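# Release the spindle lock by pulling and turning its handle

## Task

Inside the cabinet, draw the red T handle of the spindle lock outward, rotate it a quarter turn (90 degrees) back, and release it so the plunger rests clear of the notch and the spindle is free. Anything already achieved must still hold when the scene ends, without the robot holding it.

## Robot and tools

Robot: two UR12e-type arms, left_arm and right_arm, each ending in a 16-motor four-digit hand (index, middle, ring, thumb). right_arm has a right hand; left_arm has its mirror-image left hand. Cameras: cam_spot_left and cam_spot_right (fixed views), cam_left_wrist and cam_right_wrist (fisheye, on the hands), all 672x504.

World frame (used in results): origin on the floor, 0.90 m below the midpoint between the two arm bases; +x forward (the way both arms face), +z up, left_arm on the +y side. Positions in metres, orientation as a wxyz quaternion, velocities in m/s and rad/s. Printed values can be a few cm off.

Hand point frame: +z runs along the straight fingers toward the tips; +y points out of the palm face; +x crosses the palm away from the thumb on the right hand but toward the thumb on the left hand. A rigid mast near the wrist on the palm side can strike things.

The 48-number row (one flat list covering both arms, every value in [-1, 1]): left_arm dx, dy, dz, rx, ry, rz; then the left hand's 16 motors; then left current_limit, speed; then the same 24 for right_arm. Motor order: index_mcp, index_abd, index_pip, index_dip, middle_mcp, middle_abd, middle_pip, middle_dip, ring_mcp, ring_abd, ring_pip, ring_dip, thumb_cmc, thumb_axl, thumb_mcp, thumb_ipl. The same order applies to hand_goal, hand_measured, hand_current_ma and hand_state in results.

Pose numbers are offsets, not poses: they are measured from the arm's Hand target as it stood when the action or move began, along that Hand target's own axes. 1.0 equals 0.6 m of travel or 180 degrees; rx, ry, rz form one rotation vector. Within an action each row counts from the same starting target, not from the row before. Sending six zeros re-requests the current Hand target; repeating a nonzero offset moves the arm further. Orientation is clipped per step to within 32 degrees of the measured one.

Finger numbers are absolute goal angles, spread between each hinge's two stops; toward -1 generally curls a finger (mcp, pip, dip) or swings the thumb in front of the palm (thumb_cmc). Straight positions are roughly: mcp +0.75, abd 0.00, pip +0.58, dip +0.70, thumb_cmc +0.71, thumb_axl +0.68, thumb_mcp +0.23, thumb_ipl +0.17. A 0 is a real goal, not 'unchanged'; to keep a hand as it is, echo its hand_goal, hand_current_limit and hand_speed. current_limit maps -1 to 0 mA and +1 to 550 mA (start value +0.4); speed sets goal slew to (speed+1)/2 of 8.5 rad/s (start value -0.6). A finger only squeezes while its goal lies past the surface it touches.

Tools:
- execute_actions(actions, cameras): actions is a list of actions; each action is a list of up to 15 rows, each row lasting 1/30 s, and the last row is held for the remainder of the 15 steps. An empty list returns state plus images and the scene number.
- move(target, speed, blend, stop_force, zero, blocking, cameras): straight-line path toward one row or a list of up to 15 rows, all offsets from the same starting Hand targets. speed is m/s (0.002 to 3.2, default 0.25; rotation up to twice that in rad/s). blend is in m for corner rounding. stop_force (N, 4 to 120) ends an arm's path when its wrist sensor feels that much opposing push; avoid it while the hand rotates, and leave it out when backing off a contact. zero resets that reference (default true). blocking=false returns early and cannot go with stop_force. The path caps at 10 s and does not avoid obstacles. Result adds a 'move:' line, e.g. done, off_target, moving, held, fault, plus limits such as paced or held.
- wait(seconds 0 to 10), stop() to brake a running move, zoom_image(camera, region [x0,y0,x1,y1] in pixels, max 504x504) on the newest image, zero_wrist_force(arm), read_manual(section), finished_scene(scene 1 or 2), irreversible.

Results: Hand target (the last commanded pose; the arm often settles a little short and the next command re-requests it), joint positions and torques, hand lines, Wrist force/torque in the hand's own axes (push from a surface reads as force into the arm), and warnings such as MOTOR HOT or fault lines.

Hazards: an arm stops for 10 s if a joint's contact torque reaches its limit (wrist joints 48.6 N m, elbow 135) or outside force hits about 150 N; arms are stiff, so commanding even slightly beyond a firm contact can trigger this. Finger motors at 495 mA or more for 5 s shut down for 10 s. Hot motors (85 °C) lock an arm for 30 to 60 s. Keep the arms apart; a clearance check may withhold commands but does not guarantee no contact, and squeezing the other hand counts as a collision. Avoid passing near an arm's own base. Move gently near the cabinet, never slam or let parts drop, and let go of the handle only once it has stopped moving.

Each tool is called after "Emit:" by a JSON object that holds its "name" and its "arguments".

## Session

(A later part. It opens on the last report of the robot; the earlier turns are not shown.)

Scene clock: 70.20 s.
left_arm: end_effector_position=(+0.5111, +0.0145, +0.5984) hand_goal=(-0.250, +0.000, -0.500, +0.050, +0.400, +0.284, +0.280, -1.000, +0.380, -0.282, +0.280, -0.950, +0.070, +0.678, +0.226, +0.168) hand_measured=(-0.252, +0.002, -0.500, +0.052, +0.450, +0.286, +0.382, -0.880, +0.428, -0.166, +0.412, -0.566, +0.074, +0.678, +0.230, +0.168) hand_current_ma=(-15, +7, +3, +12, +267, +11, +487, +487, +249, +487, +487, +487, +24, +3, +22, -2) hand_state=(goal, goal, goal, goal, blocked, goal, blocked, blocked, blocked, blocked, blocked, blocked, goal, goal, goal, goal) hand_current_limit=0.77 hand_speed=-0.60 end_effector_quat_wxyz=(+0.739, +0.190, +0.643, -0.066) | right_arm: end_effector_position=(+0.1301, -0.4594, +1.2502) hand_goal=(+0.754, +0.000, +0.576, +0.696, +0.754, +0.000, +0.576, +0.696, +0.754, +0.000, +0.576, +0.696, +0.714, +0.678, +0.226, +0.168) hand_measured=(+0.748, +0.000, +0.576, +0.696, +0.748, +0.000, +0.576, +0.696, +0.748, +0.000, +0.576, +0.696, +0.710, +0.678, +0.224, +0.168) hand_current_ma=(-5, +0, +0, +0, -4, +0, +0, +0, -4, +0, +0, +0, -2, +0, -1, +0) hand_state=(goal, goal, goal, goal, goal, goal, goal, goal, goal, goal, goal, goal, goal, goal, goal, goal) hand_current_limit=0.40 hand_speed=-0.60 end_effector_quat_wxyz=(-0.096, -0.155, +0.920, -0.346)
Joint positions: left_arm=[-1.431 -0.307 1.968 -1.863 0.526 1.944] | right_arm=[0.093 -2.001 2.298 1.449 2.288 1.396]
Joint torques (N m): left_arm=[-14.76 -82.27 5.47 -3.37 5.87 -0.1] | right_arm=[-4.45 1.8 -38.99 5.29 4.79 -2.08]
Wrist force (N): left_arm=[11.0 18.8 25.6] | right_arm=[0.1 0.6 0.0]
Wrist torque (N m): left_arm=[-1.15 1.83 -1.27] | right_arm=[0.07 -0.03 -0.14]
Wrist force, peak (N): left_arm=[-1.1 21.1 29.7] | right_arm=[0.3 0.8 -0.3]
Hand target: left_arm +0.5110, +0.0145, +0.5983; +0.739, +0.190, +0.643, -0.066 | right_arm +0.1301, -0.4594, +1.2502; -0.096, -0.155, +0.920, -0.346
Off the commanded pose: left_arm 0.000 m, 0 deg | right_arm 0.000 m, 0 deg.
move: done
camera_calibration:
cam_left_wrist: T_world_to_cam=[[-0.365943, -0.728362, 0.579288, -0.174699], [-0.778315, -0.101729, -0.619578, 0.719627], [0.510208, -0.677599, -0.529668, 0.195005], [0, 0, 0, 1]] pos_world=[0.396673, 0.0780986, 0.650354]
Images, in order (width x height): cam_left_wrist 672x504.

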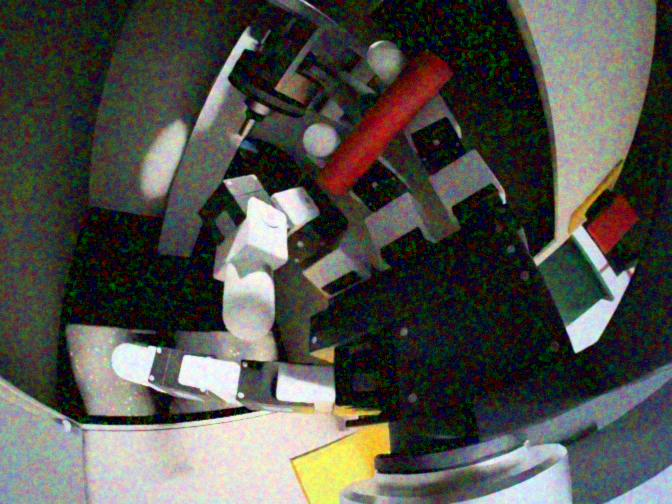

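Emit:
{"name": "move", "arguments": {"target": [0.0155,-0.028,0.0075,-0.0163,-0.0342,-0.0925,-0.25,0,-0.5,0.05,0.40,0.283,0.28,-1.0,0.38,-0.283,0.28,-0.95,0.07,0.678,0.226,0.168,0.77,-0.6,0,0,0,0,0,0,0.754,0,0.576,0.696,0.754,0,0.576,0.696,0.754,0,0.576,0.696,0.714,0.678,0.226,0.168,0.4,-0.6], "speed": 0.06, "cameras": ["cam_left_wrist"]}}

Emit:
{"name": "zoom_image", "arguments": {"camera": "cam_left_wrist", "region": [260, 0, 500, 200]}}

Scene clock: 74.03 s.
left_arm: end_effector_position=(+0.5110, -0.0012, +0.5864) hand_goal=(-0.250, +0.000, -0.500, +0.050, +0.400, +0.284, +0.280, -1.000, +0.380, -0.282, +0.280, -0.950, +0.070, +0.678, +0.226, +0.168) hand_measured=(-0.252, +0.002, -0.500, +0.052, +0.444, +0.268, +0.382, -0.880, +0.434, -0.172, +0.412, -0.566, +0.074, +0.678, +0.230, +0.168) hand_current_ma=(-15, +7, +3, +12, +234, -71, +487, +487, +288, +480, +487, +487, +24, +3, +22, -2) hand_state=(goal, goal, goal, goal, blocked, goal, blocked, blocked, blocked, blocked, blocked, blocked, goal, goal, goal, goal) hand_current_limit=0.77 hand_speed=-0.60 end_effector_quat_wxyz=(+0.759, +0.072, +0.625, -0.166) | right_arm: end_effector_position=(+0.1301, -0.4594, +1.2502) hand_goal=(+0.754, +0.000, +0.576, +0.696, +0.754, +0.000, +0.576, +0.696, +0.754, +0.000, +0.576, +0.696, +0.714, +0.678, +0.226, +0.168) hand_measured=(+0.748, +0.000, +0.576, +0.696, +0.748, +0.000, +0.576, +0.696, +0.748, +0.000, +0.576, +0.696, +0.710, +0.678, +0.224, +0.168) hand_current_ma=(-5, +0, +0, +0, -4, +0, +0, +0, -4, +0, +0, +0, -2, +0, -1, +0) hand_state=(goal, goal, goal, goal, goal, goal, goal, goal, goal, goal, goal, goal, goal, goal, goal, goal) hand_current_limit=0.40 hand_speed=-0.60 end_effector_quat_wxyz=(-0.096, -0.155, +0.920, -0.346)
Joint positions: left_arm=[-1.436 -0.265 1.951 -2.13 0.507 1.865] | right_arm=[0.093 -2.001 2.298 1.449 2.288 1.396]
Joint torques (N m): left_arm=[-26.74 -90.89 -1.87 0.65 3.1 2.75] | right_arm=[-5.42 1.81 -38.84 5.2 4.82 -2.21]
Wrist force (N): left_arm=[-0.3 16.9 27.9] | right_arm=[0.1 0.5 -0.1]
Wrist torque (N m): left_arm=[-1.19 1.60 -1.01] | right_arm=[0.06 -0.03 -0.14]
Wrist force, peak (N): left_arm=[12.1 21.1 26.9] | right_arm=[0.1 0.8 0.1]
Hand target: left_arm +0.5110, -0.0012, +0.5864; +0.759, +0.072, +0.625, -0.166 | right_arm +0.1301, -0.4594, +1.2502; -0.096, -0.155, +0.920, -0.346
Off the commanded pose: left_arm 0.000 m, 0 deg | right_arm 0.000 m, 0 deg.
move: done
camera_calibration:
cam_left_wrist: T_world_to_cam=[[-0.365951, -0.513386, 0.776218, -0.294384], [-0.778507, -0.288125, -0.557594, 0.674066], [0.509909, -0.808343, -0.294234, 0.0399298], [0, 0, 0, 1]] pos_world=[0.396674, 0.0753595, 0.61611]
Images, in order (width x height): cam_left_wrist 672x504.

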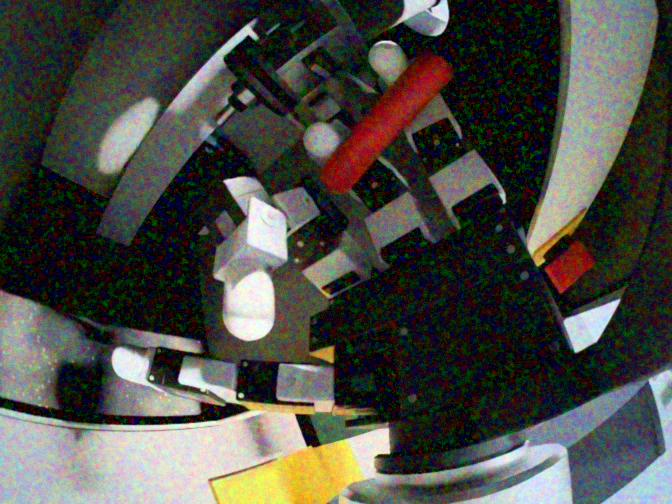

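Scaled by 2.100 from the camera's 672x504 image, which has a finer 960x720 frame.

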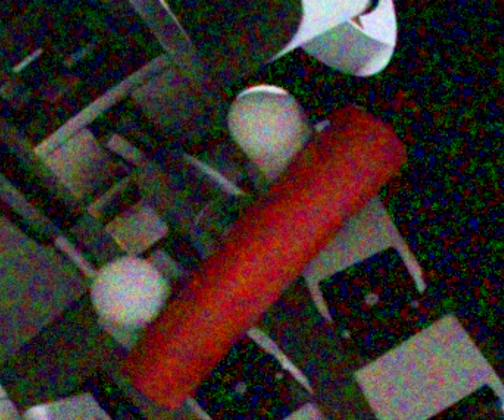

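Emit:
{"name": "move", "arguments": {"target": [0,0,0,0,0,0,-0.25,0,-0.5,0.05,0.60,0.283,0.28,-1.0,0.20,-0.283,0.28,-0.95,0.07,0.678,0.226,0.168,0.77,-0.8,0,0,0,0,0,0,0.754,0,0.576,0.696,0.754,0,0.576,0.696,0.754,0,0.576,0.696,0.714,0.678,0.226,0.168,0.4,-0.6], "speed": 0.06, "cameras": ["cam_left_wrist"]}}

Emit:
{"name": "zoom_image", "arguments": {"camera": "cam_left_wrist", "region": [260, 0, 500, 200]}}

Scene clock: 75.20 s.
left_arm: end_effector_position=(+0.5110, -0.0012, +0.5864) hand_goal=(-0.250, +0.000, -0.500, +0.050, +0.600, +0.284, +0.280, -1.000, +0.200, -0.282, +0.280, -0.950, +0.070, +0.678, +0.226, +0.168) hand_measured=(-0.252, +0.002, -0.500, +0.052, +0.478, +0.268, +0.366, -0.880, +0.428, -0.172, +0.412, -0.550, +0.074, +0.678, +0.230, +0.168) hand_current_ma=(-15, +7, +3, +12, -485, -65, +429, +487, +487, +480, +487, +486, +24, +3, +22, -2) hand_state=(goal, goal, goal, goal, blocked, goal, blocked, blocked, blocked, blocked, blocked, blocked, goal, goal, goal, goal) hand_current_limit=0.77 hand_speed=-0.80 end_effector_quat_wxyz=(+0.759, +0.072, +0.625, -0.166) | right_arm: end_effector_position=(+0.1301, -0.4594, +1.2502) hand_goal=(+0.754, +0.000, +0.576, +0.696, +0.754, +0.000, +0.576, +0.696, +0.754, +0.000, +0.576, +0.696, +0.714, +0.678, +0.226, +0.168) hand_measured=(+0.748, +0.000, +0.576, +0.696, +0.748, +0.000, +0.576, +0.696, +0.748, +0.000, +0.576, +0.696, +0.710, +0.678, +0.224, +0.168) hand_current_ma=(-5, +0, +0, +0, -4, +0, +0, +0, -4, +0, +0, +0, -2, +0, -1, +0) hand_state=(goal, goal, goal, goal, goal, goal, goal, goal, goal, goal, goal, goal, goal, goal, goal, goal) hand_current_limit=0.40 hand_speed=-0.60 end_effector_quat_wxyz=(-0.096, -0.155, +0.920, -0.346)
Joint positions: left_arm=[-1.436 -0.265 1.951 -2.13 0.507 1.865] | right_arm=[0.093 -2.001 2.298 1.449 2.288 1.396]
Joint torques (N m): left_arm=[-16.54 -99.06 4.91 -1.81 6.17 2.54] | right_arm=[-4.26 1.2 -39.4 5.09 4.77 -2.18]
Wrist force (N): left_arm=[4.4 24.0 25.1] | right_arm=[0.3 0.6 -0.2]
Wrist torque (N m): left_arm=[-1.40 1.81 -1.29] | right_arm=[0.08 -0.06 -0.12]
Wrist force, peak (N): left_arm=[4.5 23.9 25.5] | right_arm=[-0.1 0.6 -0.4]
Hand target: left_arm +0.5110, -0.0012, +0.5864; +0.759, +0.072, +0.625, -0.166 | right_arm +0.1301, -0.4594, +1.2502; -0.096, -0.155, +0.920, -0.346
Off the commanded pose: left_arm 0.000 m, 0 deg | right_arm 0.000 m, 0 deg.
move: done
camera_calibration:
cam_left_wrist: T_world_to_cam=[[-0.365983, -0.513606, 0.776058, -0.294334], [-0.778484, -0.287966, -0.557708, 0.674171], [0.50992, -0.80826, -0.294443, 0.0400774], [0, 0, 0, 1]] pos_world=[0.396674, 0.0753602, 0.616211]
Images, in order (width x height): cam_left_wrist 672x504.

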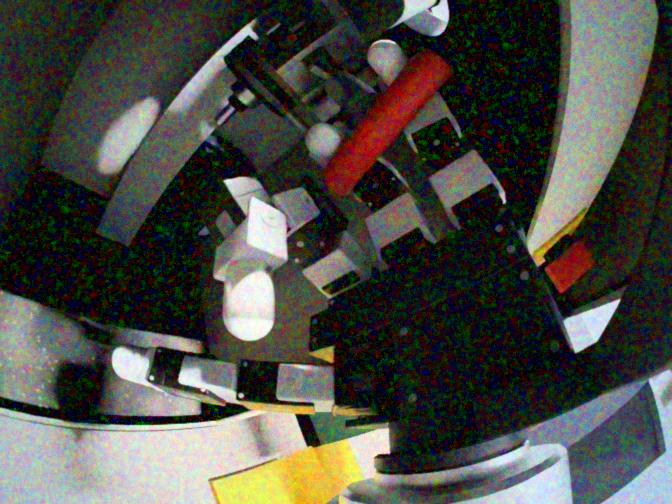

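Scaled by 2.100 from the camera's 672x504 image, which has a finer 960x720 frame.

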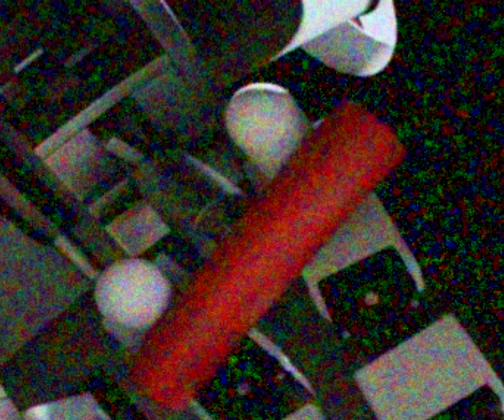

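Emit:
{"name": "move", "arguments": {"target": [0.0022,0.0046,0.0123,0,0,0,-0.25,0,-0.5,0.05,0.42,0.283,0.28,-1.0,0.36,-0.283,0.28,-0.95,0.07,0.678,0.226,0.168,0.77,-0.6,0,0,0,0,0,0,0.754,0,0.576,0.696,0.754,0,0.576,0.696,0.754,0,0.576,0.696,0.714,0.678,0.226,0.168,0.4,-0.6], "speed": 0.04}}

Emit:
{"name": "move", "arguments": {"target": [0.0022,0.0046,0.0123,0,0,0,-0.25,0,-0.5,0.05,0.42,0.283,0.28,-1.0,0.36,-0.283,0.28,-0.95,0.07,0.678,0.226,0.168,0.77,-0.6,0,0,0,0,0,0,0.754,0,0.576,0.696,0.754,0,0.576,0.696,0.754,0,0.576,0.696,0.714,0.678,0.226,0.168,0.4,-0.6], "speed": 0.04, "cameras": ["cam_left_wrist"]}}

Emit:
{"name": "zoom_image", "arguments": {"camera": "cam_left_wrist", "region": [260, 0, 500, 200]}}

Scene clock: 76.63 s.
left_arm: end_effector_position=(+0.5190, -0.0013, +0.5865) hand_goal=(-0.250, +0.000, -0.500, +0.050, +0.420, +0.284, +0.280, -1.000, +0.360, -0.282, +0.280, -0.950, +0.070, +0.678, +0.226, +0.168) hand_measured=(-0.252, +0.002, -0.500, +0.052, +0.450, +0.276, +0.330, -0.910, +0.426, -0.192, +0.382, -0.586, +0.074, +0.678, +0.230, +0.168) hand_current_ma=(-15, +7, +3, +12, +160, -35, +252, +450, +347, +395, +487, +487, +24, +3, +22, -2) hand_state=(goal, goal, goal, goal, blocked, goal, blocked, blocked, blocked, blocked, blocked, blocked, goal, goal, goal, goal) hand_current_limit=0.77 hand_speed=-0.60 end_effector_quat_wxyz=(+0.759, +0.072, +0.625, -0.166) | right_arm: end_effector_position=(+0.1301, -0.4594, +1.2502) hand_goal=(+0.754, +0.000, +0.576, +0.696, +0.754, +0.000, +0.576, +0.696, +0.754, +0.000, +0.576, +0.696, +0.714, +0.678, +0.226, +0.168) hand_measured=(+0.748, +0.000, +0.576, +0.696, +0.748, +0.000, +0.576, +0.696, +0.748, +0.000, +0.576, +0.696, +0.710, +0.678, +0.224, +0.168) hand_current_ma=(-5, +0, +0, +0, -4, +0, +0, +0, -4, +0, +0, +0, -2, +0, -1, +0) hand_state=(goal, goal, goal, goal, goal, goal, goal, goal, goal, goal, goal, goal, goal, goal, goal, goal) hand_current_limit=0.40 hand_speed=-0.60 end_effector_quat_wxyz=(-0.096, -0.155, +0.920, -0.346)
Joint positions: left_arm=[-1.422 -0.267 1.944 -2.111 0.52 1.853] | right_arm=[0.093 -2.001 2.298 1.449 2.288 1.396]
Joint torques (N m): left_arm=[-19.74 -93.22 3.25 -3.8 -0.18 1.26] | right_arm=[-3.89 1.08 -39.27 4.88 4.56 -2.17]
Wrist force (N): left_arm=[1.3 9.2 15.4] | right_arm=[0.1 0.4 -0.2]
Wrist torque (N m): left_arm=[-0.66 0.99 -0.72] | right_arm=[0.06 -0.04 -0.15]
Wrist force, peak (N): left_arm=[4.2 24.3 25.5] | right_arm=[0.1 0.7 -0.2]
Hand target: left_arm +0.5190, -0.0012, +0.5864; +0.759, +0.072, +0.625, -0.166 | right_arm +0.1301, -0.4594, +1.2502; -0.096, -0.155, +0.920, -0.346
Off the commanded pose: left_arm 0.000 m, 0 deg | right_arm 0.000 m, 0 deg.
move: done

Scene clock: 77.40 s.
left_arm: end_effector_position=(+0.5270, -0.0012, +0.5864) hand_goal=(-0.250, +0.000, -0.500, +0.050, +0.420, +0.284, +0.280, -1.000, +0.360, -0.282, +0.280, -0.950, +0.070, +0.678, +0.226, +0.168) hand_measured=(-0.252, +0.002, -0.500, +0.052, +0.430, +0.286, +0.282, -0.998, +0.386, -0.248, +0.362, -0.740, +0.074, +0.678, +0.230, +0.168) hand_current_ma=(-15, +7, +3, +12, +46, +8, +12, +15, +137, +146, +407, +487, +24, +3, +22, -2) hand_state=(goal, goal, goal, goal, goal, goal, goal, goal, blocked, blocked, blocked, blocked, goal, goal, goal, goal) hand_current_limit=0.77 hand_speed=-0.60 end_effector_quat_wxyz=(+0.759, +0.072, +0.625, -0.166) | right_arm: end_effector_position=(+0.1301, -0.4594, +1.2502) hand_goal=(+0.754, +0.000, +0.576, +0.696, +0.754, +0.000, +0.576, +0.696, +0.754, +0.000, +0.576, +0.696, +0.714, +0.678, +0.226, +0.168) hand_measured=(+0.748, +0.000, +0.576, +0.696, +0.748, +0.000, +0.576, +0.696, +0.748, +0.000, +0.576, +0.696, +0.710, +0.678, +0.224, +0.168) hand_current_ma=(-5, +0, +0, +0, -4, +0, +0, +0, -4, +0, +0, +0, -2, +0, -1, +0) hand_state=(goal, goal, goal, goal, goal, goal, goal, goal, goal, goal, goal, goal, goal, goal, goal, goal) hand_current_limit=0.40 hand_speed=-0.60 end_effector_quat_wxyz=(-0.096, -0.155, +0.920, -0.346)
Joint positions: left_arm=[-1.409 -0.269 1.937 -2.093 0.532 1.841] | right_arm=[0.093 -2.001 2.298 1.449 2.288 1.396]
Joint torques (N m): left_arm=[-14.69 -92.7 1.85 -3.45 -0.27 1.27] | right_arm=[-2.9 0.71 -39.58 4.94 4.67 -2.13]
Wrist force (N): left_arm=[-3.3 6.4 8.9] | right_arm=[0.0 0.3 -0.1]
Wrist torque (N m): left_arm=[-0.34 0.65 -0.79] | right_arm=[0.05 -0.03 -0.15]
Wrist force, peak (N): left_arm=[0.8 9.4 15.9] | right_arm=[0.0 0.6 -0.4]
Hand target: left_arm +0.5270, -0.0011, +0.5864; +0.759, +0.072, +0.625, -0.166 | right_arm +0.1301, -0.4594, +1.2502; -0.096, -0.155, +0.920, -0.346
Off the commanded pose: left_arm 0.000 m, 0 deg | right_arm 0.000 m, 0 deg.
move: done
camera_calibration:
cam_left_wrist: T_world_to_cam=[[-0.36605, -0.513502, 0.776095, -0.288481], [-0.77847, -0.287987, -0.557717, 0.686628], [0.509894, -0.808319, -0.294328, 0.031863], [0, 0, 0, 1]] pos_world=[0.412674, 0.07536, 0.616211]
Images, in order (width x height): cam_left_wrist 672x504.

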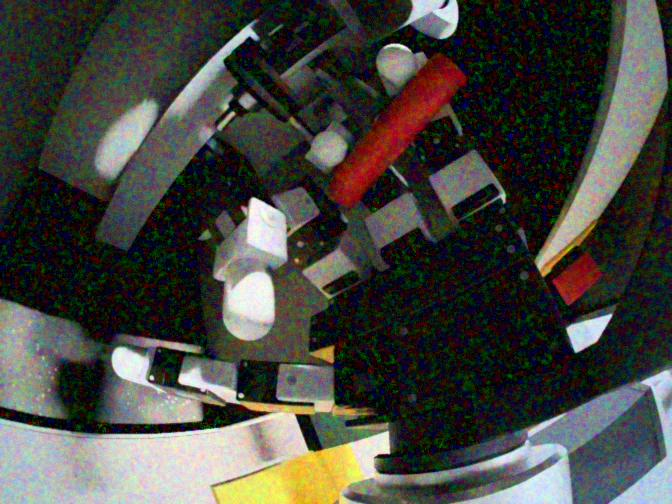

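Scaled by 2.100 from the camera's 672x504 image, which has a finer 960x720 frame.

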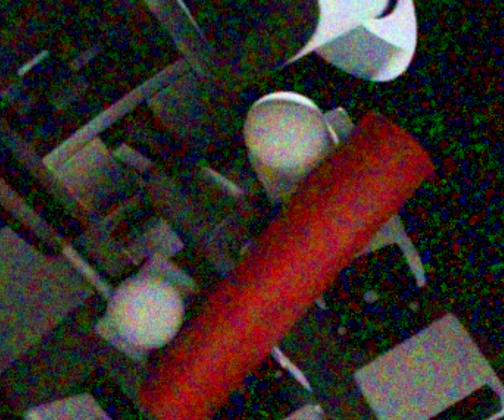

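Emit:
{"name": "move", "arguments": {"target": [0.0014,0.0029,0.0077,0,0,0,-0.25,0,-0.5,0.05,0.48,0.283,0.38,-0.75,0.46,-0.283,0.42,-0.60,0.07,0.678,0.226,0.168,0.5,-0.6,0,0,0,0,0,0,0.754,0,0.576,0.696,0.754,0,0.576,0.696,0.754,0,0.576,0.696,0.714,0.678,0.226,0.168,0.4,-0.6], "speed": 0.04, "cameras": ["cam_left_wrist"]}}

Emit:
{"name": "zoom_image", "arguments": {"camera": "cam_left_wrist", "region": [260, 0, 500, 200]}}

Scene clock: 78.33 s.
left_arm: end_effector_position=(+0.5320, -0.0011, +0.5864) hand_goal=(-0.250, +0.000, -0.500, +0.050, +0.480, +0.284, +0.380, -0.750, +0.460, -0.282, +0.420, -0.600, +0.070, +0.678, +0.226, +0.168) hand_measured=(-0.252, +0.002, -0.500, +0.052, +0.474, +0.286, +0.376, -0.752, +0.456, -0.270, +0.418, -0.602, +0.074, +0.678, +0.230, +0.168) hand_current_ma=(-15, +7, +3, +12, -27, +8, -15, -13, -25, +50, -11, -14, +24, +3, +22, -2) hand_state=(goal, goal, goal, goal, goal, goal, goal, goal, goal, goal, goal, goal, goal, goal, goal, goal) hand_current_limit=0.50 hand_speed=-0.60 end_effector_quat_wxyz=(+0.759, +0.072, +0.625, -0.166) | right_arm: end_effector_position=(+0.1301, -0.4594, +1.2502) hand_goal=(+0.754, +0.000, +0.576, +0.696, +0.754, +0.000, +0.576, +0.696, +0.754, +0.000, +0.576, +0.696, +0.714, +0.678, +0.226, +0.168) hand_measured=(+0.748, +0.000, +0.576, +0.696, +0.748, +0.000, +0.576, +0.696, +0.748, +0.000, +0.576, +0.696, +0.710, +0.678, +0.224, +0.168) hand_current_ma=(-5, +0, +0, +0, -4, +0, +0, +0, -4, +0, +0, +0, -2, +0, -1, +0) hand_state=(goal, goal, goal, goal, goal, goal, goal, goal, goal, goal, goal, goal, goal, goal, goal, goal) hand_current_limit=0.40 hand_speed=-0.60 end_effector_quat_wxyz=(-0.096, -0.155, +0.920, -0.346)
Joint positions: left_arm=[-1.4 -0.27 1.933 -2.081 0.54 1.835] | right_arm=[0.093 -2.001 2.298 1.449 2.288 1.396]
Joint torques (N m): left_arm=[-8.31 -95.31 -2.59 -2.75 0.7 0.13] | right_arm=[-4.6 1.96 -39.55 4.82 4.63 -2.26]
Wrist force (N): left_arm=[-0.8 -0.1 2.1] | right_arm=[0.2 0.4 0.1]
Wrist torque (N m): left_arm=[-0.05 0.19 -0.19] | right_arm=[0.03 -0.06 -0.13]
Wrist force, peak (N): left_arm=[-3.3 7.0 9.4] | right_arm=[0.0 0.7 -0.2]
Hand target: left_arm +0.5320, -0.0011, +0.5864; +0.759, +0.072, +0.625, -0.166 | right_arm +0.1301, -0.4594, +1.2502; -0.096, -0.155, +0.920, -0.346
Off the commanded pose: left_arm 0.000 m, 0 deg | right_arm 0.000 m, 0 deg.
move: done
camera_calibration:
cam_left_wrist: T_world_to_cam=[[-0.365983, -0.513606, 0.776058, -0.286519], [-0.778484, -0.287966, -0.557708, 0.690492], [0.50992, -0.80826, -0.294443, 0.0294205], [0, 0, 0, 1]] pos_world=[0.417674, 0.0754602, 0.616111]
Images, in order (width x height): cam_left_wrist 672x504.

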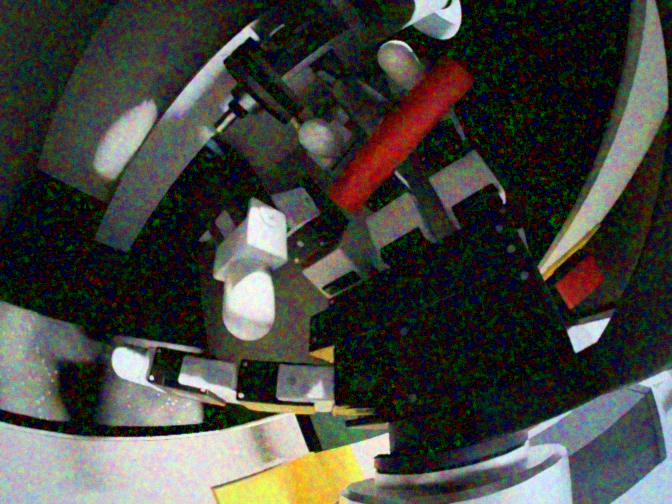

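Scaled by 2.100 from the camera's 672x504 image, which has a finer 960x720 frame.

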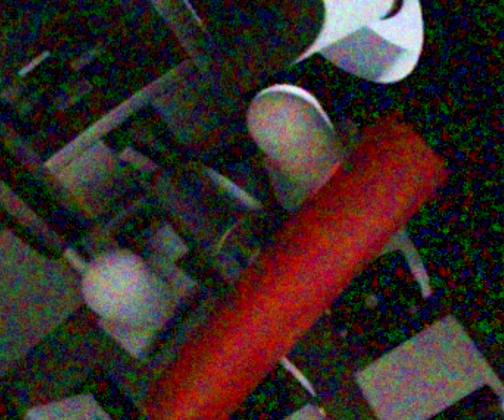

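Emit:
{"name": "move", "arguments": {"target": [[0.0154,-0.0888,0.0301,0,0,0,-0.25,0,-0.5,0.05,0.48,0.283,0.38,-0.72,0.46,-0.283,0.42,-0.60,0.07,0.678,0.226,0.168,0.4,-0.6,0,0,0,0,0,0,0.754,0,0.576,0.696,0.754,0,0.576,0.696,0.754,0,0.576,0.696,0.714,0.678,0.226,0.168,0.4,-0.6],[-0.0118,-0.1458,-0.1242,0.0054,0.0114,0.0308,-0.25,0,-0.5,0.05,0.48,0.283,0.38,-0.72,0.46,-0.283,0.42,-0.60,0.07,0.678,0.226,0.168,0.4,-0.6,0,0,0,0,0,0,0.754,0,0.576,0.696,0.754,0,0.576,0.696,0.754,0,0.576,0.696,0.714,0.678,0.226,0.168,0.4,-0.6],[-0.0118,-0.1458,-0.1242,0.0054,0.0114,0.0308,-0.25,0,-0.5,0.05,-0.45,0,-0.7,0.05,0.479,0,0.576,0.696,0.07,0.678,0.226,0.168,0.77,-0.4,0,0,0,0,0,0,0.754,0,0.576,0.696,0.754,0,0.576,0.696,0.754,0,0.576,0.696,0.714,0.678,0.226,0.168,0.4,-0.6]], "speed": 0.1, "cameras": ["cam_left_wrist"]}}

Emit:
{"name": "zoom_image", "arguments": {"camera": "cam_left_wrist", "region": [160, 0, 400, 160]}}

Scene clock: 82.57 s.
left_arm: end_effector_position=(+0.4319, -0.0580, +0.5863) hand_goal=(-0.250, +0.000, -0.500, +0.050, -0.450, +0.000, -0.700, +0.050, +0.480, +0.000, +0.576, +0.696, +0.070, +0.678, +0.226, +0.168) hand_measured=(-0.252, +0.002, -0.500, +0.052, -0.450, +0.008, -0.698, +0.048, +0.478, +0.002, +0.574, +0.694, +0.074, +0.678, +0.230, +0.168) hand_current_ma=(-15, +7, +3, +12, +4, +31, +13, -13, -13, +6, -13, -13, +24, +3, +21, -2) hand_state=(goal, goal, goal, goal, goal, goal, goal, goal, goal, goal, goal, goal, goal, goal, goal, goal) hand_current_limit=0.77 hand_speed=-0.40 end_effector_quat_wxyz=(+0.755, +0.112, +0.633, -0.133) | right_arm: end_effector_position=(+0.1301, -0.4594, +1.2502) hand_goal=(+0.754, +0.000, +0.576, +0.696, +0.754, +0.000, +0.576, +0.696, +0.754, +0.000, +0.576, +0.696, +0.714, +0.678, +0.226, +0.168) hand_measured=(+0.748, +0.000, +0.576, +0.696, +0.748, +0.000, +0.576, +0.696, +0.748, +0.000, +0.576, +0.696, +0.710, +0.678, +0.224, +0.168) hand_current_ma=(-5, +0, +0, +0, -4, +0, +0, +0, -4, +0, +0, +0, -2, +0, -1, +0) hand_state=(goal, goal, goal, goal, goal, goal, goal, goal, goal, goal, goal, goal, goal, goal, goal, goal) hand_current_limit=0.40 hand_speed=-0.60 end_effector_quat_wxyz=(-0.096, -0.155, +0.920, -0.346)
Joint positions: left_arm=[-1.576 -0.266 1.914 -2.132 0.385 2.024] | right_arm=[0.093 -2.001 2.298 1.449 2.288 1.396]
Joint torques (N m): left_arm=[-7.56 -98.37 -8.46 0.08 2.75 -1.75] | right_arm=[-3.78 1.24 -39.43 4.57 4.69 -2.16]
Wrist force (N): left_arm=[-1.3 0.0 2.8] | right_arm=[-0.2 0.4 -0.3]
Wrist torque (N m): left_arm=[-0.02 0.21 -0.13] | right_arm=[0.07 0.00 -0.16]
Wrist force, peak (N): left_arm=[-1.0 1.1 3.3] | right_arm=[0.2 0.7 -0.1]
Hand target: left_arm +0.4319, -0.0581, +0.5863; +0.755, +0.112, +0.633, -0.133 | right_arm +0.1301, -0.4594, +1.2502; -0.096, -0.155, +0.920, -0.346
Off the commanded pose: left_arm 0.000 m, 0 deg | right_arm 0.000 m, 0 deg.
move: done
camera_calibration:
cam_left_wrist: T_world_to_cam=[[-0.365832, -0.591851, 0.718247, -0.323057], [-0.778434, -0.228405, -0.584698, 0.615431], [0.510105, -0.773009, -0.377159, 0.0849134], [0, 0, 0, 1]] pos_world=[0.317573, 0.0150048, 0.623902]
Images, in order (width x height): cam_left_wrist 672x504.

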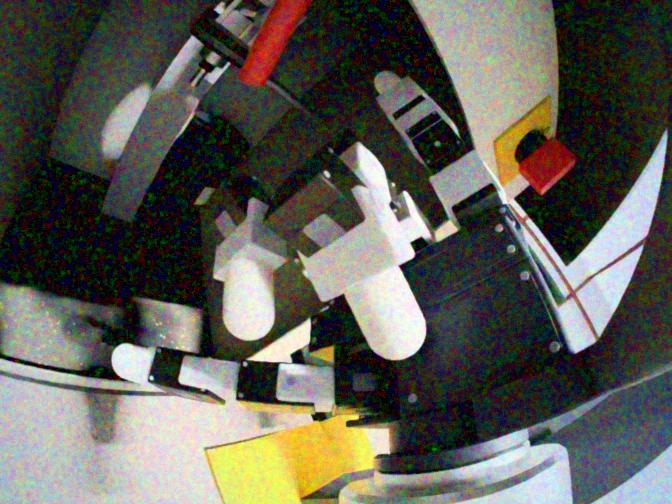

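Scaled by 2.100 from the camera's 672x504 image, which has a finer 960x720 frame.

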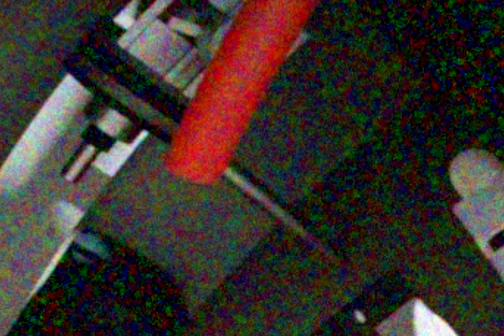

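Emit:
{"name": "move", "arguments": {"target": [[0.0018,0.0166,0.0459,0,0,0,-0.25,0,-0.5,0.05,-0.45,0,-0.7,0.05,0.479,0,0.576,0.696,0.07,0.678,0.226,0.168,0.77,-0.4,0,0,0,0,0,0,0.754,0,0.576,0.696,0.754,0,0.576,0.696,0.754,0,0.576,0.696,0.714,0.678,0.226,0.168,0.4,-0.6],[-0.0087,0.129,0.0063,0,0,0,-0.25,0,-0.5,0.05,-0.45,0,-0.7,0.05,0.479,0,0.576,0.696,0.07,0.678,0.226,0.168,0.77,-0.4,0,0,0,0,0,0,0.754,0,0.576,0.696,0.754,0,0.576,0.696,0.754,0,0.576,0.696,0.714,0.678,0.226,0.168,0.4,-0.6]], "speed": 0.07, "stop_force": 7, "cameras": ["cam_left_wrist"]}}

Emit:
{"name": "zoom_image", "arguments": {"camera": "cam_left_wrist", "region": [260, 0, 500, 160]}}

Scene clock: 86.77 s.
left_arm: end_effector_position=(+0.4611, +0.0137, +0.5921) hand_goal=(-0.250, +0.000, -0.500, +0.050, -0.450, +0.000, -0.700, +0.050, +0.480, +0.000, +0.576, +0.696, +0.070, +0.678, +0.226, +0.168) hand_measured=(-0.252, +0.002, -0.500, +0.052, -0.450, +0.008, -0.698, +0.048, +0.478, +0.002, +0.574, +0.694, +0.074, +0.678, +0.230, +0.168) hand_current_ma=(-15, +7, +3, +12, +4, +31, +12, -13, -10, +7, -12, -13, +24, +3, +20, -2) hand_state=(goal, goal, goal, goal, goal, goal, goal, goal, goal, goal, goal, goal, goal, goal, goal, goal) hand_current_limit=0.77 hand_speed=-0.40 end_effector_quat_wxyz=(+0.755, +0.112, +0.633, -0.133) | right_arm: end_effector_position=(+0.1301, -0.4594, +1.2502) hand_goal=(+0.754, +0.000, +0.576, +0.696, +0.754, +0.000, +0.576, +0.696, +0.754, +0.000, +0.576, +0.696, +0.714, +0.678, +0.226, +0.168) hand_measured=(+0.748, +0.000, +0.576, +0.696, +0.748, +0.000, +0.576, +0.696, +0.748, +0.000, +0.576, +0.696, +0.710, +0.678, +0.224, +0.168) hand_current_ma=(-5, +0, +0, +0, -4, +0, +0, +0, -4, +0, +0, +0, -2, +0, -1, +0) hand_state=(goal, goal, goal, goal, goal, goal, goal, goal, goal, goal, goal, goal, goal, goal, goal, goal) hand_current_limit=0.40 hand_speed=-0.60 end_effector_quat_wxyz=(-0.096, -0.155, +0.920, -0.346)
Joint positions: left_arm=[-1.522 -0.268 2.015 -2.175 0.433 1.964] | right_arm=[0.093 -2.001 2.298 1.449 2.288 1.396]
Joint torques (N m): left_arm=[-7.16 -93.23 -4.3 0.42 -1.18 2.5] | right_arm=[-4.77 0.46 -39.51 4.63 4.83 -2.55]
Wrist force (N): left_arm=[-0.6 0.1 1.7] | right_arm=[-0.1 0.5 0.3]
Wrist torque (N m): left_arm=[0.05 0.05 -0.14] | right_arm=[0.03 -0.02 -0.16]
Wrist force, peak (N): left_arm=[-0.1 -1.7 3.2] | right_arm=[0.3 0.5 -0.5]
Hand target: left_arm +0.4611, +0.0137, +0.5921; +0.755, +0.112, +0.633, -0.133 | right_arm +0.1301, -0.4594, +1.2502; -0.096, -0.155, +0.920, -0.346
Off the commanded pose: left_arm 0.000 m, 0 deg | right_arm 0.000 m, 0 deg.
move: done
camera_calibration:
cam_left_wrist: T_world_to_cam=[[-0.365832, -0.591851, 0.718247, -0.274141], [-0.778434, -0.228405, -0.584698, 0.657852], [0.510105, -0.773009, -0.377159, 0.127682], [0, 0, 0, 1]] pos_world=[0.346673, 0.0867048, 0.629702]
Images, in order (width x height): cam_left_wrist 672x504.

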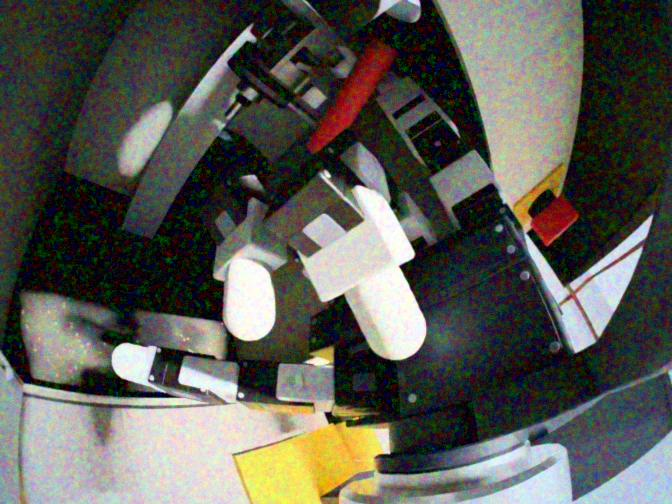

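Scaled by 2.100 from the camera's 672x504 image, which has a finer 960x720 frame.

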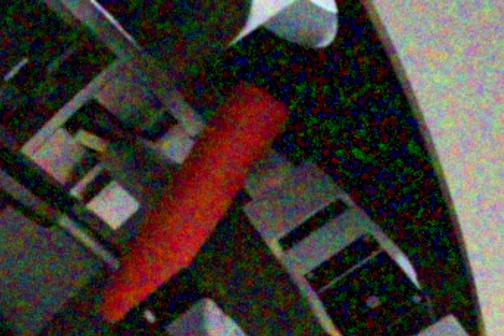

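Emit:
{"name": "move", "arguments": {"target": [[-0.0012,0.0287,-0.0105,0,0,0,-0.25,0,-0.5,0.05,-0.45,0,-0.7,0.05,0.479,0,0.576,0.696,0.07,0.678,0.226,0.168,0.77,-0.4,0,0,0,0,0,0,0.754,0,0.576,0.696,0.754,0,0.576,0.696,0.754,0,0.576,0.696,0.714,0.678,0.226,0.168,0.4,-0.6],[-0.0003,0.0427,-0.0157,0,0,0,-0.25,0,-0.5,0.05,-0.45,0,-0.7,0.05,0.479,0,0.576,0.696,0.07,0.678,0.226,0.168,0.77,-0.4,0,0,0,0,0,0,0.754,0,0.576,0.696,0.754,0,0.576,0.696,0.754,0,0.576,0.696,0.714,0.678,0.226,0.168,0.4,-0.6]], "speed": 0.05, "blend": 0.003, "cameras": ["cam_left_wrist"]}}

Emit:
{"name": "zoom_image", "arguments": {"camera": "cam_left_wrist", "region": [260, 0, 500, 160]}}

Scene clock: 87.87 s.
left_arm: end_effector_position=(+0.4611, +0.0412, +0.5906) hand_goal=(-0.250, +0.000, -0.500, +0.050, -0.450, +0.000, -0.700, +0.050, +0.480, +0.000, +0.576, +0.696, +0.070, +0.678, +0.226, +0.168) hand_measured=(-0.252, +0.002, -0.500, +0.052, -0.450, +0.008, -0.698, +0.048, +0.590, -0.004, +0.628, +0.712, +0.074, +0.678, +0.230, +0.168) hand_current_ma=(-15, +7, +3, +12, +4, +31, +12, -13, +487, -15, +254, +84, +24, +3, +20, -2) hand_state=(goal, goal, goal, goal, goal, goal, goal, goal, blocked, goal, blocked, goal, goal, goal, goal, goal) hand_current_limit=0.77 hand_speed=-0.40 end_effector_quat_wxyz=(+0.755, +0.112, +0.633, -0.133) | right_arm: end_effector_position=(+0.1301, -0.4594, +1.2502) hand_goal=(+0.754, +0.000, +0.576, +0.696, +0.754, +0.000, +0.576, +0.696, +0.754, +0.000, +0.576, +0.696, +0.714, +0.678, +0.226, +0.168) hand_measured=(+0.748, +0.000, +0.576, +0.696, +0.748, +0.000, +0.576, +0.696, +0.748, +0.000, +0.576, +0.696, +0.710, +0.678, +0.224, +0.168) hand_current_ma=(-5, +0, +0, +0, -4, +0, +0, +0, -4, +0, +0, +0, -2, +0, -1, +0) hand_state=(goal, goal, goal, goal, goal, goal, goal, goal, goal, goal, goal, goal, goal, goal, goal, goal) hand_current_limit=0.40 hand_speed=-0.60 end_effector_quat_wxyz=(-0.096, -0.155, +0.920, -0.346)
Joint positions: left_arm=[-1.52 -0.256 2.054 -2.224 0.435 1.962] | right_arm=[0.093 -2.001 2.298 1.449 2.288 1.396]
Joint torques (N m): left_arm=[3.4 -89.06 0.05 0.57 0.46 1.3] | right_arm=[-3.94 -0.04 -39.64 4.37 4.76 -2.25]
Wrist force (N): left_arm=[-1.2 -4.9 2.9] | right_arm=[0.3 0.5 -0.1]
Wrist torque (N m): left_arm=[0.40 0.10 0.10] | right_arm=[0.06 -0.06 -0.13]
Wrist force, peak (N): left_arm=[-1.8 -5.1 4.0] | right_arm=[0.3 0.7 -0.2]
Hand target: left_arm +0.4611, +0.0410, +0.5906; +0.755, +0.112, +0.633, -0.133 | right_arm +0.1301, -0.4594, +1.2502; -0.096, -0.155, +0.920, -0.346
Off the commanded pose: left_arm 0.000 m, 0 deg | right_arm 0.000 m, 0 deg.
move: done
camera_calibration:
cam_left_wrist: T_world_to_cam=[[-0.365841, -0.59192, 0.718186, -0.256702], [-0.778443, -0.228325, -0.584718, 0.66334], [0.510086, -0.77298, -0.377246, 0.148381], [0, 0, 0, 1]] pos_world=[0.346773, 0.114205, 0.628202]
Images, in order (width x height): cam_left_wrist 672x504.

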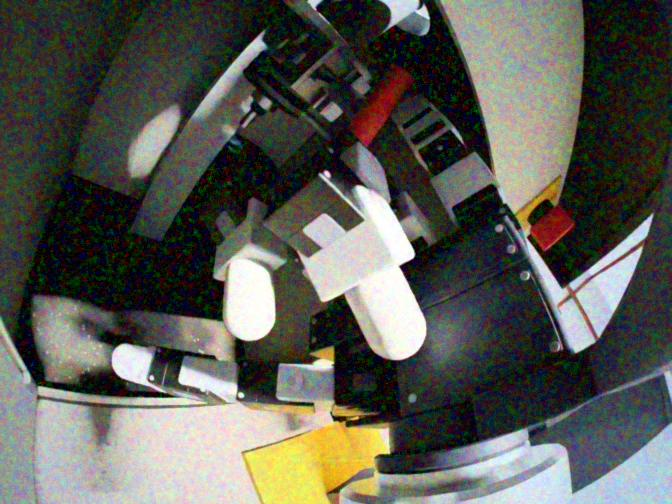

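Scaled by 2.100 from the camera's 672x504 image, which has a finer 960x720 frame.

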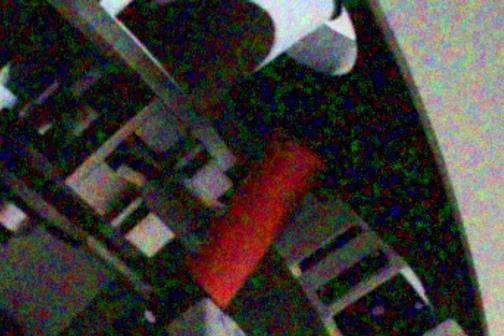

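Emit:
{"name": "move", "arguments": {"target": [[0.0008,-0.0485,0.0178,0,0,0,-0.25,0,-0.5,0.05,-0.45,0,-0.7,0.05,0.479,0,0.576,0.696,0.07,0.678,0.226,0.168,0.77,-0.4,0,0,0,0,0,0,0.754,0,0.576,0.696,0.754,0,0.576,0.696,0.754,0,0.576,0.696,0.714,0.678,0.226,0.168,0.4,-0.6],[0.0048,-0.099,-0.0741,0,0,0,-0.25,0,-0.5,0.05,-0.45,0,-0.7,0.05,0.479,0,0.576,0.696,0.07,0.678,0.226,0.168,0.77,-0.4,0,0,0,0,0,0,0.754,0,0.576,0.696,0.754,0,0.576,0.696,0.754,0,0.576,0.696,0.714,0.678,0.226,0.168,0.4,-0.6],[0.0048,-0.099,-0.0741,0,0,0,-0.25,0,-0.5,0.05,-0.45,0,-0.7,0.05,-0.45,0,-0.7,0.05,0.07,0.678,0.226,0.168,0.4,-0.4,0,0,0,0,0,0,0.754,0,0.576,0.696,0.754,0,0.576,0.696,0.754,0,0.576,0.696,0.714,0.678,0.226,0.168,0.4,-0.6]], "speed": 0.12, "cameras": ["cam_left_wrist"]}}

Emit:
{"name": "zoom_image", "arguments": {"camera": "cam_left_wrist", "region": [200, 0, 400, 140]}}

Scene clock: 95.00 s.
left_arm: end_effector_position=(+0.4001, +0.0000, +0.5800) hand_goal=(-0.250, +0.000, -0.500, +0.050, -0.450, +0.000, -0.700, +0.050, -0.450, +0.000, -0.700, +0.050, +0.070, +0.678, +0.226, +0.168) hand_measured=(-0.252, +0.002, -0.500, +0.052, -0.450, +0.008, -0.698, +0.048, -0.450, +0.002, -0.698, +0.052, +0.074, +0.678, +0.230, +0.168) hand_current_ma=(-15, +7, +3, +12, +3, +31, +12, -13, +3, +7, +12, +13, +24, +3, +20, -2) hand_state=(goal, goal, goal, goal, goal, goal, goal, goal, goal, goal, goal, goal, goal, goal, goal, goal) hand_current_limit=0.40 hand_speed=-0.40 end_effector_quat_wxyz=(+0.755, +0.112, +0.633, -0.133) | right_arm: end_effector_position=(+0.1301, -0.4594, +1.2502) hand_goal=(+0.754, +0.000, +0.576, +0.696, +0.754, +0.000, +0.576, +0.696, +0.754, +0.000, +0.576, +0.696, +0.714, +0.678, +0.226, +0.168) hand_measured=(+0.748, +0.000, +0.576, +0.696, +0.748, +0.000, +0.576, +0.696, +0.748, +0.000, +0.576, +0.696, +0.710, +0.678, +0.224, +0.168) hand_current_ma=(-5, +0, +0, +0, -4, +0, +0, +0, -4, +0, +0, +0, -2, +0, -1, +0) hand_state=(goal, goal, goal, goal, goal, goal, goal, goal, goal, goal, goal, goal, goal, goal, goal, goal) hand_current_limit=0.40 hand_speed=-0.60 end_effector_quat_wxyz=(-0.096, -0.155, +0.920, -0.346)
Joint positions: left_arm=[-1.636 -0.226 2.019 -2.356 0.333 2.108] | right_arm=[0.093 -2.001 2.298 1.449 2.288 1.396]
Joint torques (N m): left_arm=[-7.72 -93.17 -2.15 0 0 -1.75] | right_arm=[-3.57 -0.65 -39.37 4.17 4.49 -2.26]
Wrist force (N): left_arm=[-0.5 -0.8 2.4] | right_arm=[0.0 0.3 -0.4]
Wrist torque (N m): left_arm=[-0.18 0.02 -0.11] | right_arm=[0.07 -0.01 -0.16]
Wrist force, peak (N): left_arm=[-1.5 -4.6 3.3] | right_arm=[0.4 0.7 -0.2]
Hand target: left_arm +0.4001, +0.0000, +0.5800; +0.755, +0.112, +0.633, -0.133 | right_arm +0.1301, -0.4594, +1.2502; -0.096, -0.155, +0.920, -0.346
Off the commanded pose: left_arm 0.000 m, 0 deg | right_arm 0.000 m, 0 deg.
move: done
camera_calibration:
cam_left_wrist: T_world_to_cam=[[-0.365832, -0.591851, 0.718247, -0.295838], [-0.778434, -0.228405, -0.584698, 0.600241], [0.510105, -0.773009, -0.377159, 0.143593], [0, 0, 0, 1]] pos_world=[0.285773, 0.0730048, 0.617602]
Images, in order (width x height): cam_left_wrist 672x504.

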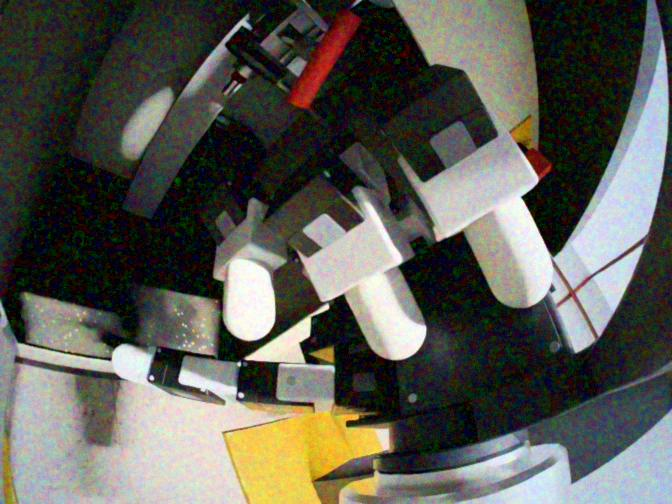

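Scaled by 2.520 from the camera's 672x504 image, which has a finer 960x720 frame.

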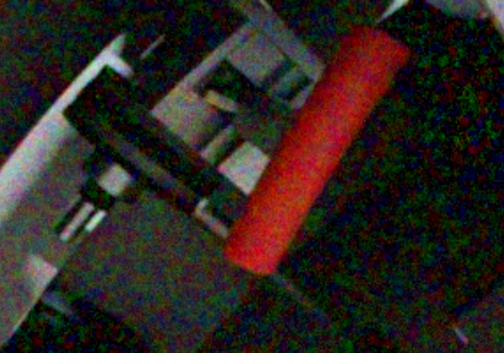

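Emit:
{"name": "move", "arguments": {"target": [-0.0995,-0.1795,0.0118,0.0886,0.0152,0.8647,-0.2,0,-0.45,0.05,-0.45,0,-0.7,0.05,-0.45,0,-0.7,0.05,-0.571,0.678,0.226,0.168,0.4,-0.4,0,0,0,0,0,0,0.754,0,0.576,0.696,0.754,0,0.576,0.696,0.754,0,0.576,0.696,0.714,0.678,0.226,0.168,0.4,-0.6], "speed": 0.35, "cameras": ["cam_left_wrist", "cam_spot_left"]}}

Scene clock: 99.70 s.
left_arm: end_effector_position=(+0.3599, -0.1000, +0.6401) hand_goal=(-0.200, +0.000, -0.450, +0.050, -0.450, +0.000, -0.700, +0.050, -0.450, +0.000, -0.700, +0.050, -0.570, +0.678, +0.226, +0.168) hand_measured=(-0.202, +0.000, -0.454, +0.052, -0.450, +0.002, -0.700, +0.048, -0.450, +0.002, -0.700, +0.052, -0.576, +0.678, +0.228, +0.168) hand_current_ma=(-6, +3, -15, +10, +3, +7, +2, -13, +3, +7, +1, +12, -29, +3, +15, -2) hand_state=(goal, goal, goal, goal, goal, goal, goal, goal, goal, goal, goal, goal, goal, goal, goal, goal) hand_current_limit=0.40 hand_speed=-0.40 end_effector_quat_wxyz=(+0.262, +0.716, +0.020, +0.646) | right_arm: end_effector_position=(+0.1301, -0.4594, +1.2502) hand_goal=(+0.754, +0.000, +0.576, +0.696, +0.754, +0.000, +0.576, +0.696, +0.754, +0.000, +0.576, +0.696, +0.714, +0.678, +0.226, +0.168) hand_measured=(+0.748, +0.000, +0.576, +0.696, +0.748, +0.000, +0.576, +0.696, +0.748, +0.000, +0.576, +0.696, +0.710, +0.678, +0.224, +0.168) hand_current_ma=(-5, +0, +0, +0, -4, +0, +0, +0, -4, +0, +0, +0, -2, +0, -1, +0) hand_state=(goal, goal, goal, goal, goal, goal, goal, goal, goal, goal, goal, goal, goal, goal, goal, goal) hand_current_limit=0.40 hand_speed=-0.60 end_effector_quat_wxyz=(-0.096, -0.155, +0.920, -0.346)
Joint positions: left_arm=[-1.616 -0.327 2.035 -1.619 0.313 4.216] | right_arm=[0.093 -2.001 2.298 1.449 2.288 1.396]
Joint torques (N m): left_arm=[6.57 -75.04 -0.04 1.91 2.1 -0.05] | right_arm=[-4.18 -1.04 -39.01 4.36 4.68 -2.27]
Wrist force (N): left_arm=[0.7 2.1 1.8] | right_arm=[0.1 0.3 -0.4]
Wrist torque (N m): left_arm=[0.20 0.07 0.36] | right_arm=[0.07 -0.02 -0.15]
Wrist force, peak (N): left_arm=[-0.5 2.8 2.3] | right_arm=[0.4 0.6 -0.4]
Hand target: left_arm +0.3600, -0.1000, +0.6401; +0.262, +0.716, +0.020, +0.647 | right_arm +0.1301, -0.4594, +1.2502; -0.096, -0.155, +0.920, -0.346
Off the commanded pose: left_arm 0.000 m, 0 deg | right_arm 0.000 m, 0 deg.
move: done
camera_calibration:
cam_left_wrist: T_world_to_cam=[[0.0788693, 0.324037, -0.942751, 0.581851], [-0.473574, 0.844351, 0.250597, 0.0440548], [0.877216, 0.426698, 0.220049, -0.285032], [0, 0, 0, 1]] pos_world=[0.225007, -0.104117, 0.600222]
Images, in order (width x height): cam_spot_left 672x504, cam_left_wrist 672x504.

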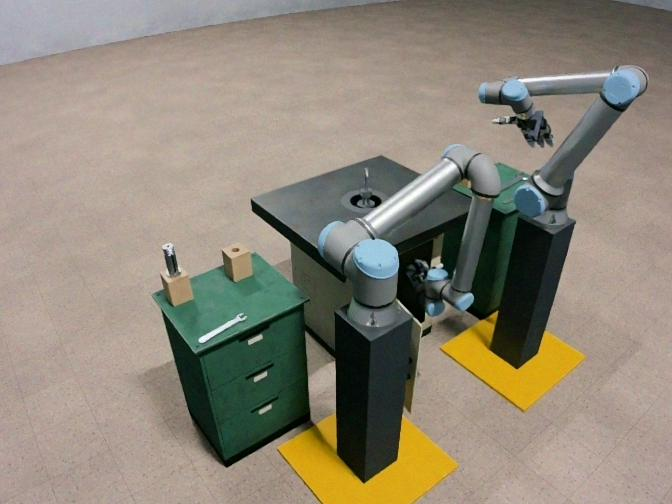

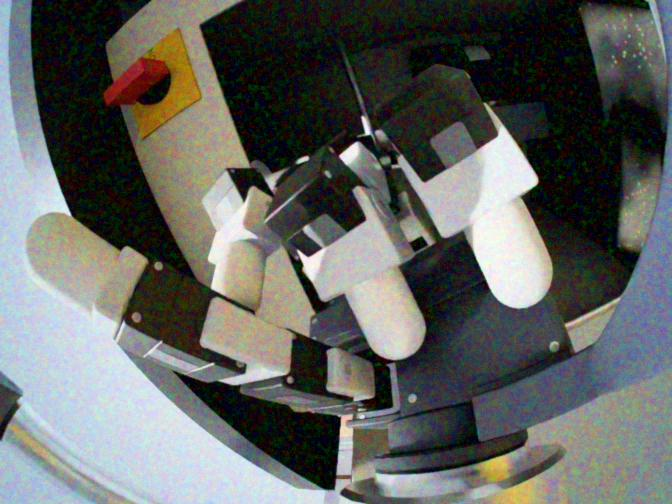

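Emit:
{"name": "move", "arguments": {"target": [[0,0,0,0,0,0,0.986,0.283,0.431,0.696,0.986,-0.283,0.431,0.696,-0.45,0,-0.7,0.05,-0.571,0.678,0.226,0.168,0.4,-0.4,0,0,0,0,0,0,0.754,0,0.576,0.696,0.754,0,0.576,0.696,0.754,0,0.576,0.696,0.714,0.678,0.226,0.168,0.4,-0.6],[0.0581,-0.0939,-0.0412,0,0,0,0.986,0.283,0.431,0.696,0.986,-0.283,0.431,0.696,-0.45,0,-0.7,0.05,-0.571,0.678,0.226,0.168,0.4,-0.4,0,0,0,0,0,0,0.754,0,0.576,0.696,0.754,0,0.576,0.696,0.754,0,0.576,0.696,0.714,0.678,0.226,0.168,0.4,-0.6]], "speed": 0.15, "cameras": ["cam_left_wrist"]}}

Emit:
{"name": "zoom_image", "arguments": {"camera": "cam_left_wrist", "region": [260, 80, 500, 260]}}

Scene clock: 102.47 s.
left_arm: end_effector_position=(+0.3599, -0.0300, +0.6500) hand_goal=(+0.986, +0.284, +0.432, +0.696, +0.986, -0.282, +0.432, +0.696, -0.450, +0.000, -0.700, +0.050, -0.570, +0.678, +0.226, +0.168) hand_measured=(+0.988, +0.274, +0.430, +0.694, +0.988, -0.284, +0.430, +0.694, -0.450, +0.002, -0.700, +0.052, -0.576, +0.678, +0.228, +0.168) hand_current_ma=(+11, -45, -5, -11, +12, -4, -5, -12, +3, +6, +1, +12, -31, +3, +13, -2) hand_state=(goal, goal, goal, goal, goal, goal, goal, goal, goal, goal, goal, goal, goal, goal, goal, goal) hand_current_limit=0.40 hand_speed=-0.40 end_effector_quat_wxyz=(+0.261, +0.716, +0.020, +0.647) | right_arm: end_effector_position=(+0.1301, -0.4594, +1.2502) hand_goal=(+0.754, +0.000, +0.576, +0.696, +0.754, +0.000, +0.576, +0.696, +0.754, +0.000, +0.576, +0.696, +0.714, +0.678, +0.226, +0.168) hand_measured=(+0.748, +0.000, +0.576, +0.696, +0.748, +0.000, +0.576, +0.696, +0.748, +0.000, +0.576, +0.696, +0.710, +0.678, +0.224, +0.168) hand_current_ma=(-5, +0, +0, +0, -4, +0, +0, +0, -4, +0, +0, +0, -2, +0, -1, +0) hand_state=(goal, goal, goal, goal, goal, goal, goal, goal, goal, goal, goal, goal, goal, goal, goal, goal) hand_current_limit=0.40 hand_speed=-0.60 end_effector_quat_wxyz=(-0.096, -0.155, +0.920, -0.346)
Joint positions: left_arm=[-1.624 -0.319 2.156 -1.747 0.305 4.214] | right_arm=[0.093 -2.001 2.298 1.449 2.288 1.396]
Joint torques (N m): left_arm=[6.53 -87.79 6.51 1.73 1.72 -0.09] | right_arm=[-3.86 -1.22 -39.53 3.8 4.55 -2.06]
Wrist force (N): left_arm=[0.7 2.2 2.2] | right_arm=[0.1 0.2 -0.3]
Wrist torque (N m): left_arm=[0.23 -0.01 0.16] | right_arm=[0.05 -0.03 -0.15]
Wrist force, peak (N): left_arm=[-0.1 3.5 2.8] | right_arm=[-0.1 0.6 -0.5]
Hand target: left_arm +0.3600, -0.0300, +0.6501; +0.262, +0.716, +0.020, +0.647 | right_arm +0.1301, -0.4594, +1.2502; -0.096, -0.155, +0.920, -0.346
Off the commanded pose: left_arm 0.000 m, 0 deg | right_arm 0.000 m, 0 deg.
move: done
camera_calibration:
cam_left_wrist: T_world_to_cam=[[0.0789294, 0.32431, -0.942652, 0.56847], [-0.473637, 0.844255, 0.2508, -0.0175583], [0.877176, 0.42668, 0.220242, -0.317145], [0, 0, 0, 1]] pos_world=[0.225007, -0.0342177, 0.610122]
Images, in order (width x height): cam_left_wrist 672x504.

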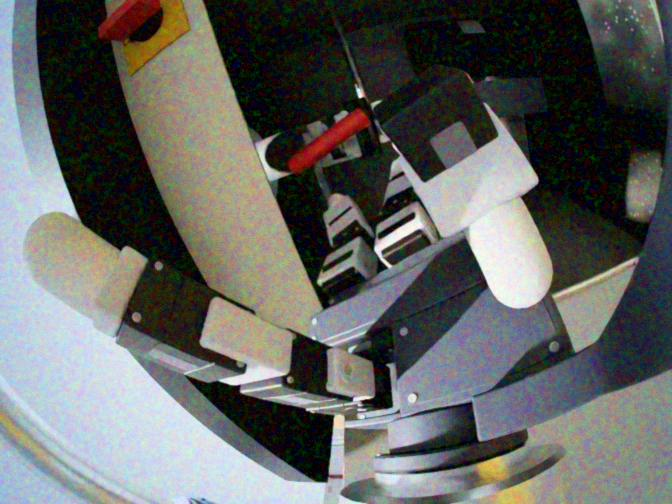

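Scaled by 2.100 from the camera's 672x504 image, which has a finer 960x720 frame.

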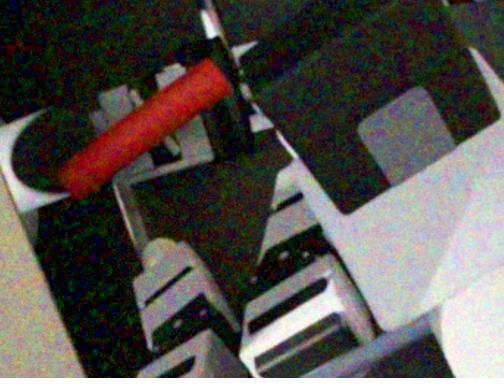

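Emit:
{"name": "zoom_image", "arguments": {"camera": "cam_left_wrist", "region": [270, 80, 400, 200]}}

Scaled by 3.877 from the camera's 672x504 image, which has a finer 960x720 frame.

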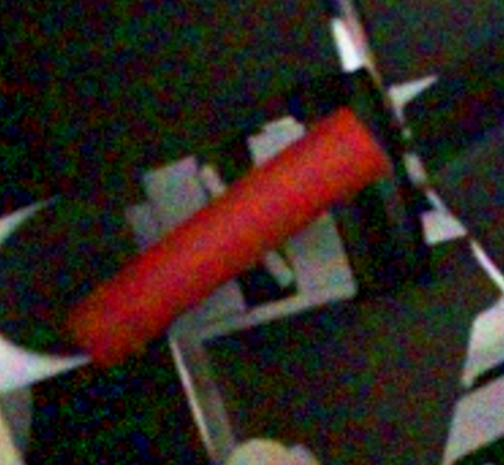

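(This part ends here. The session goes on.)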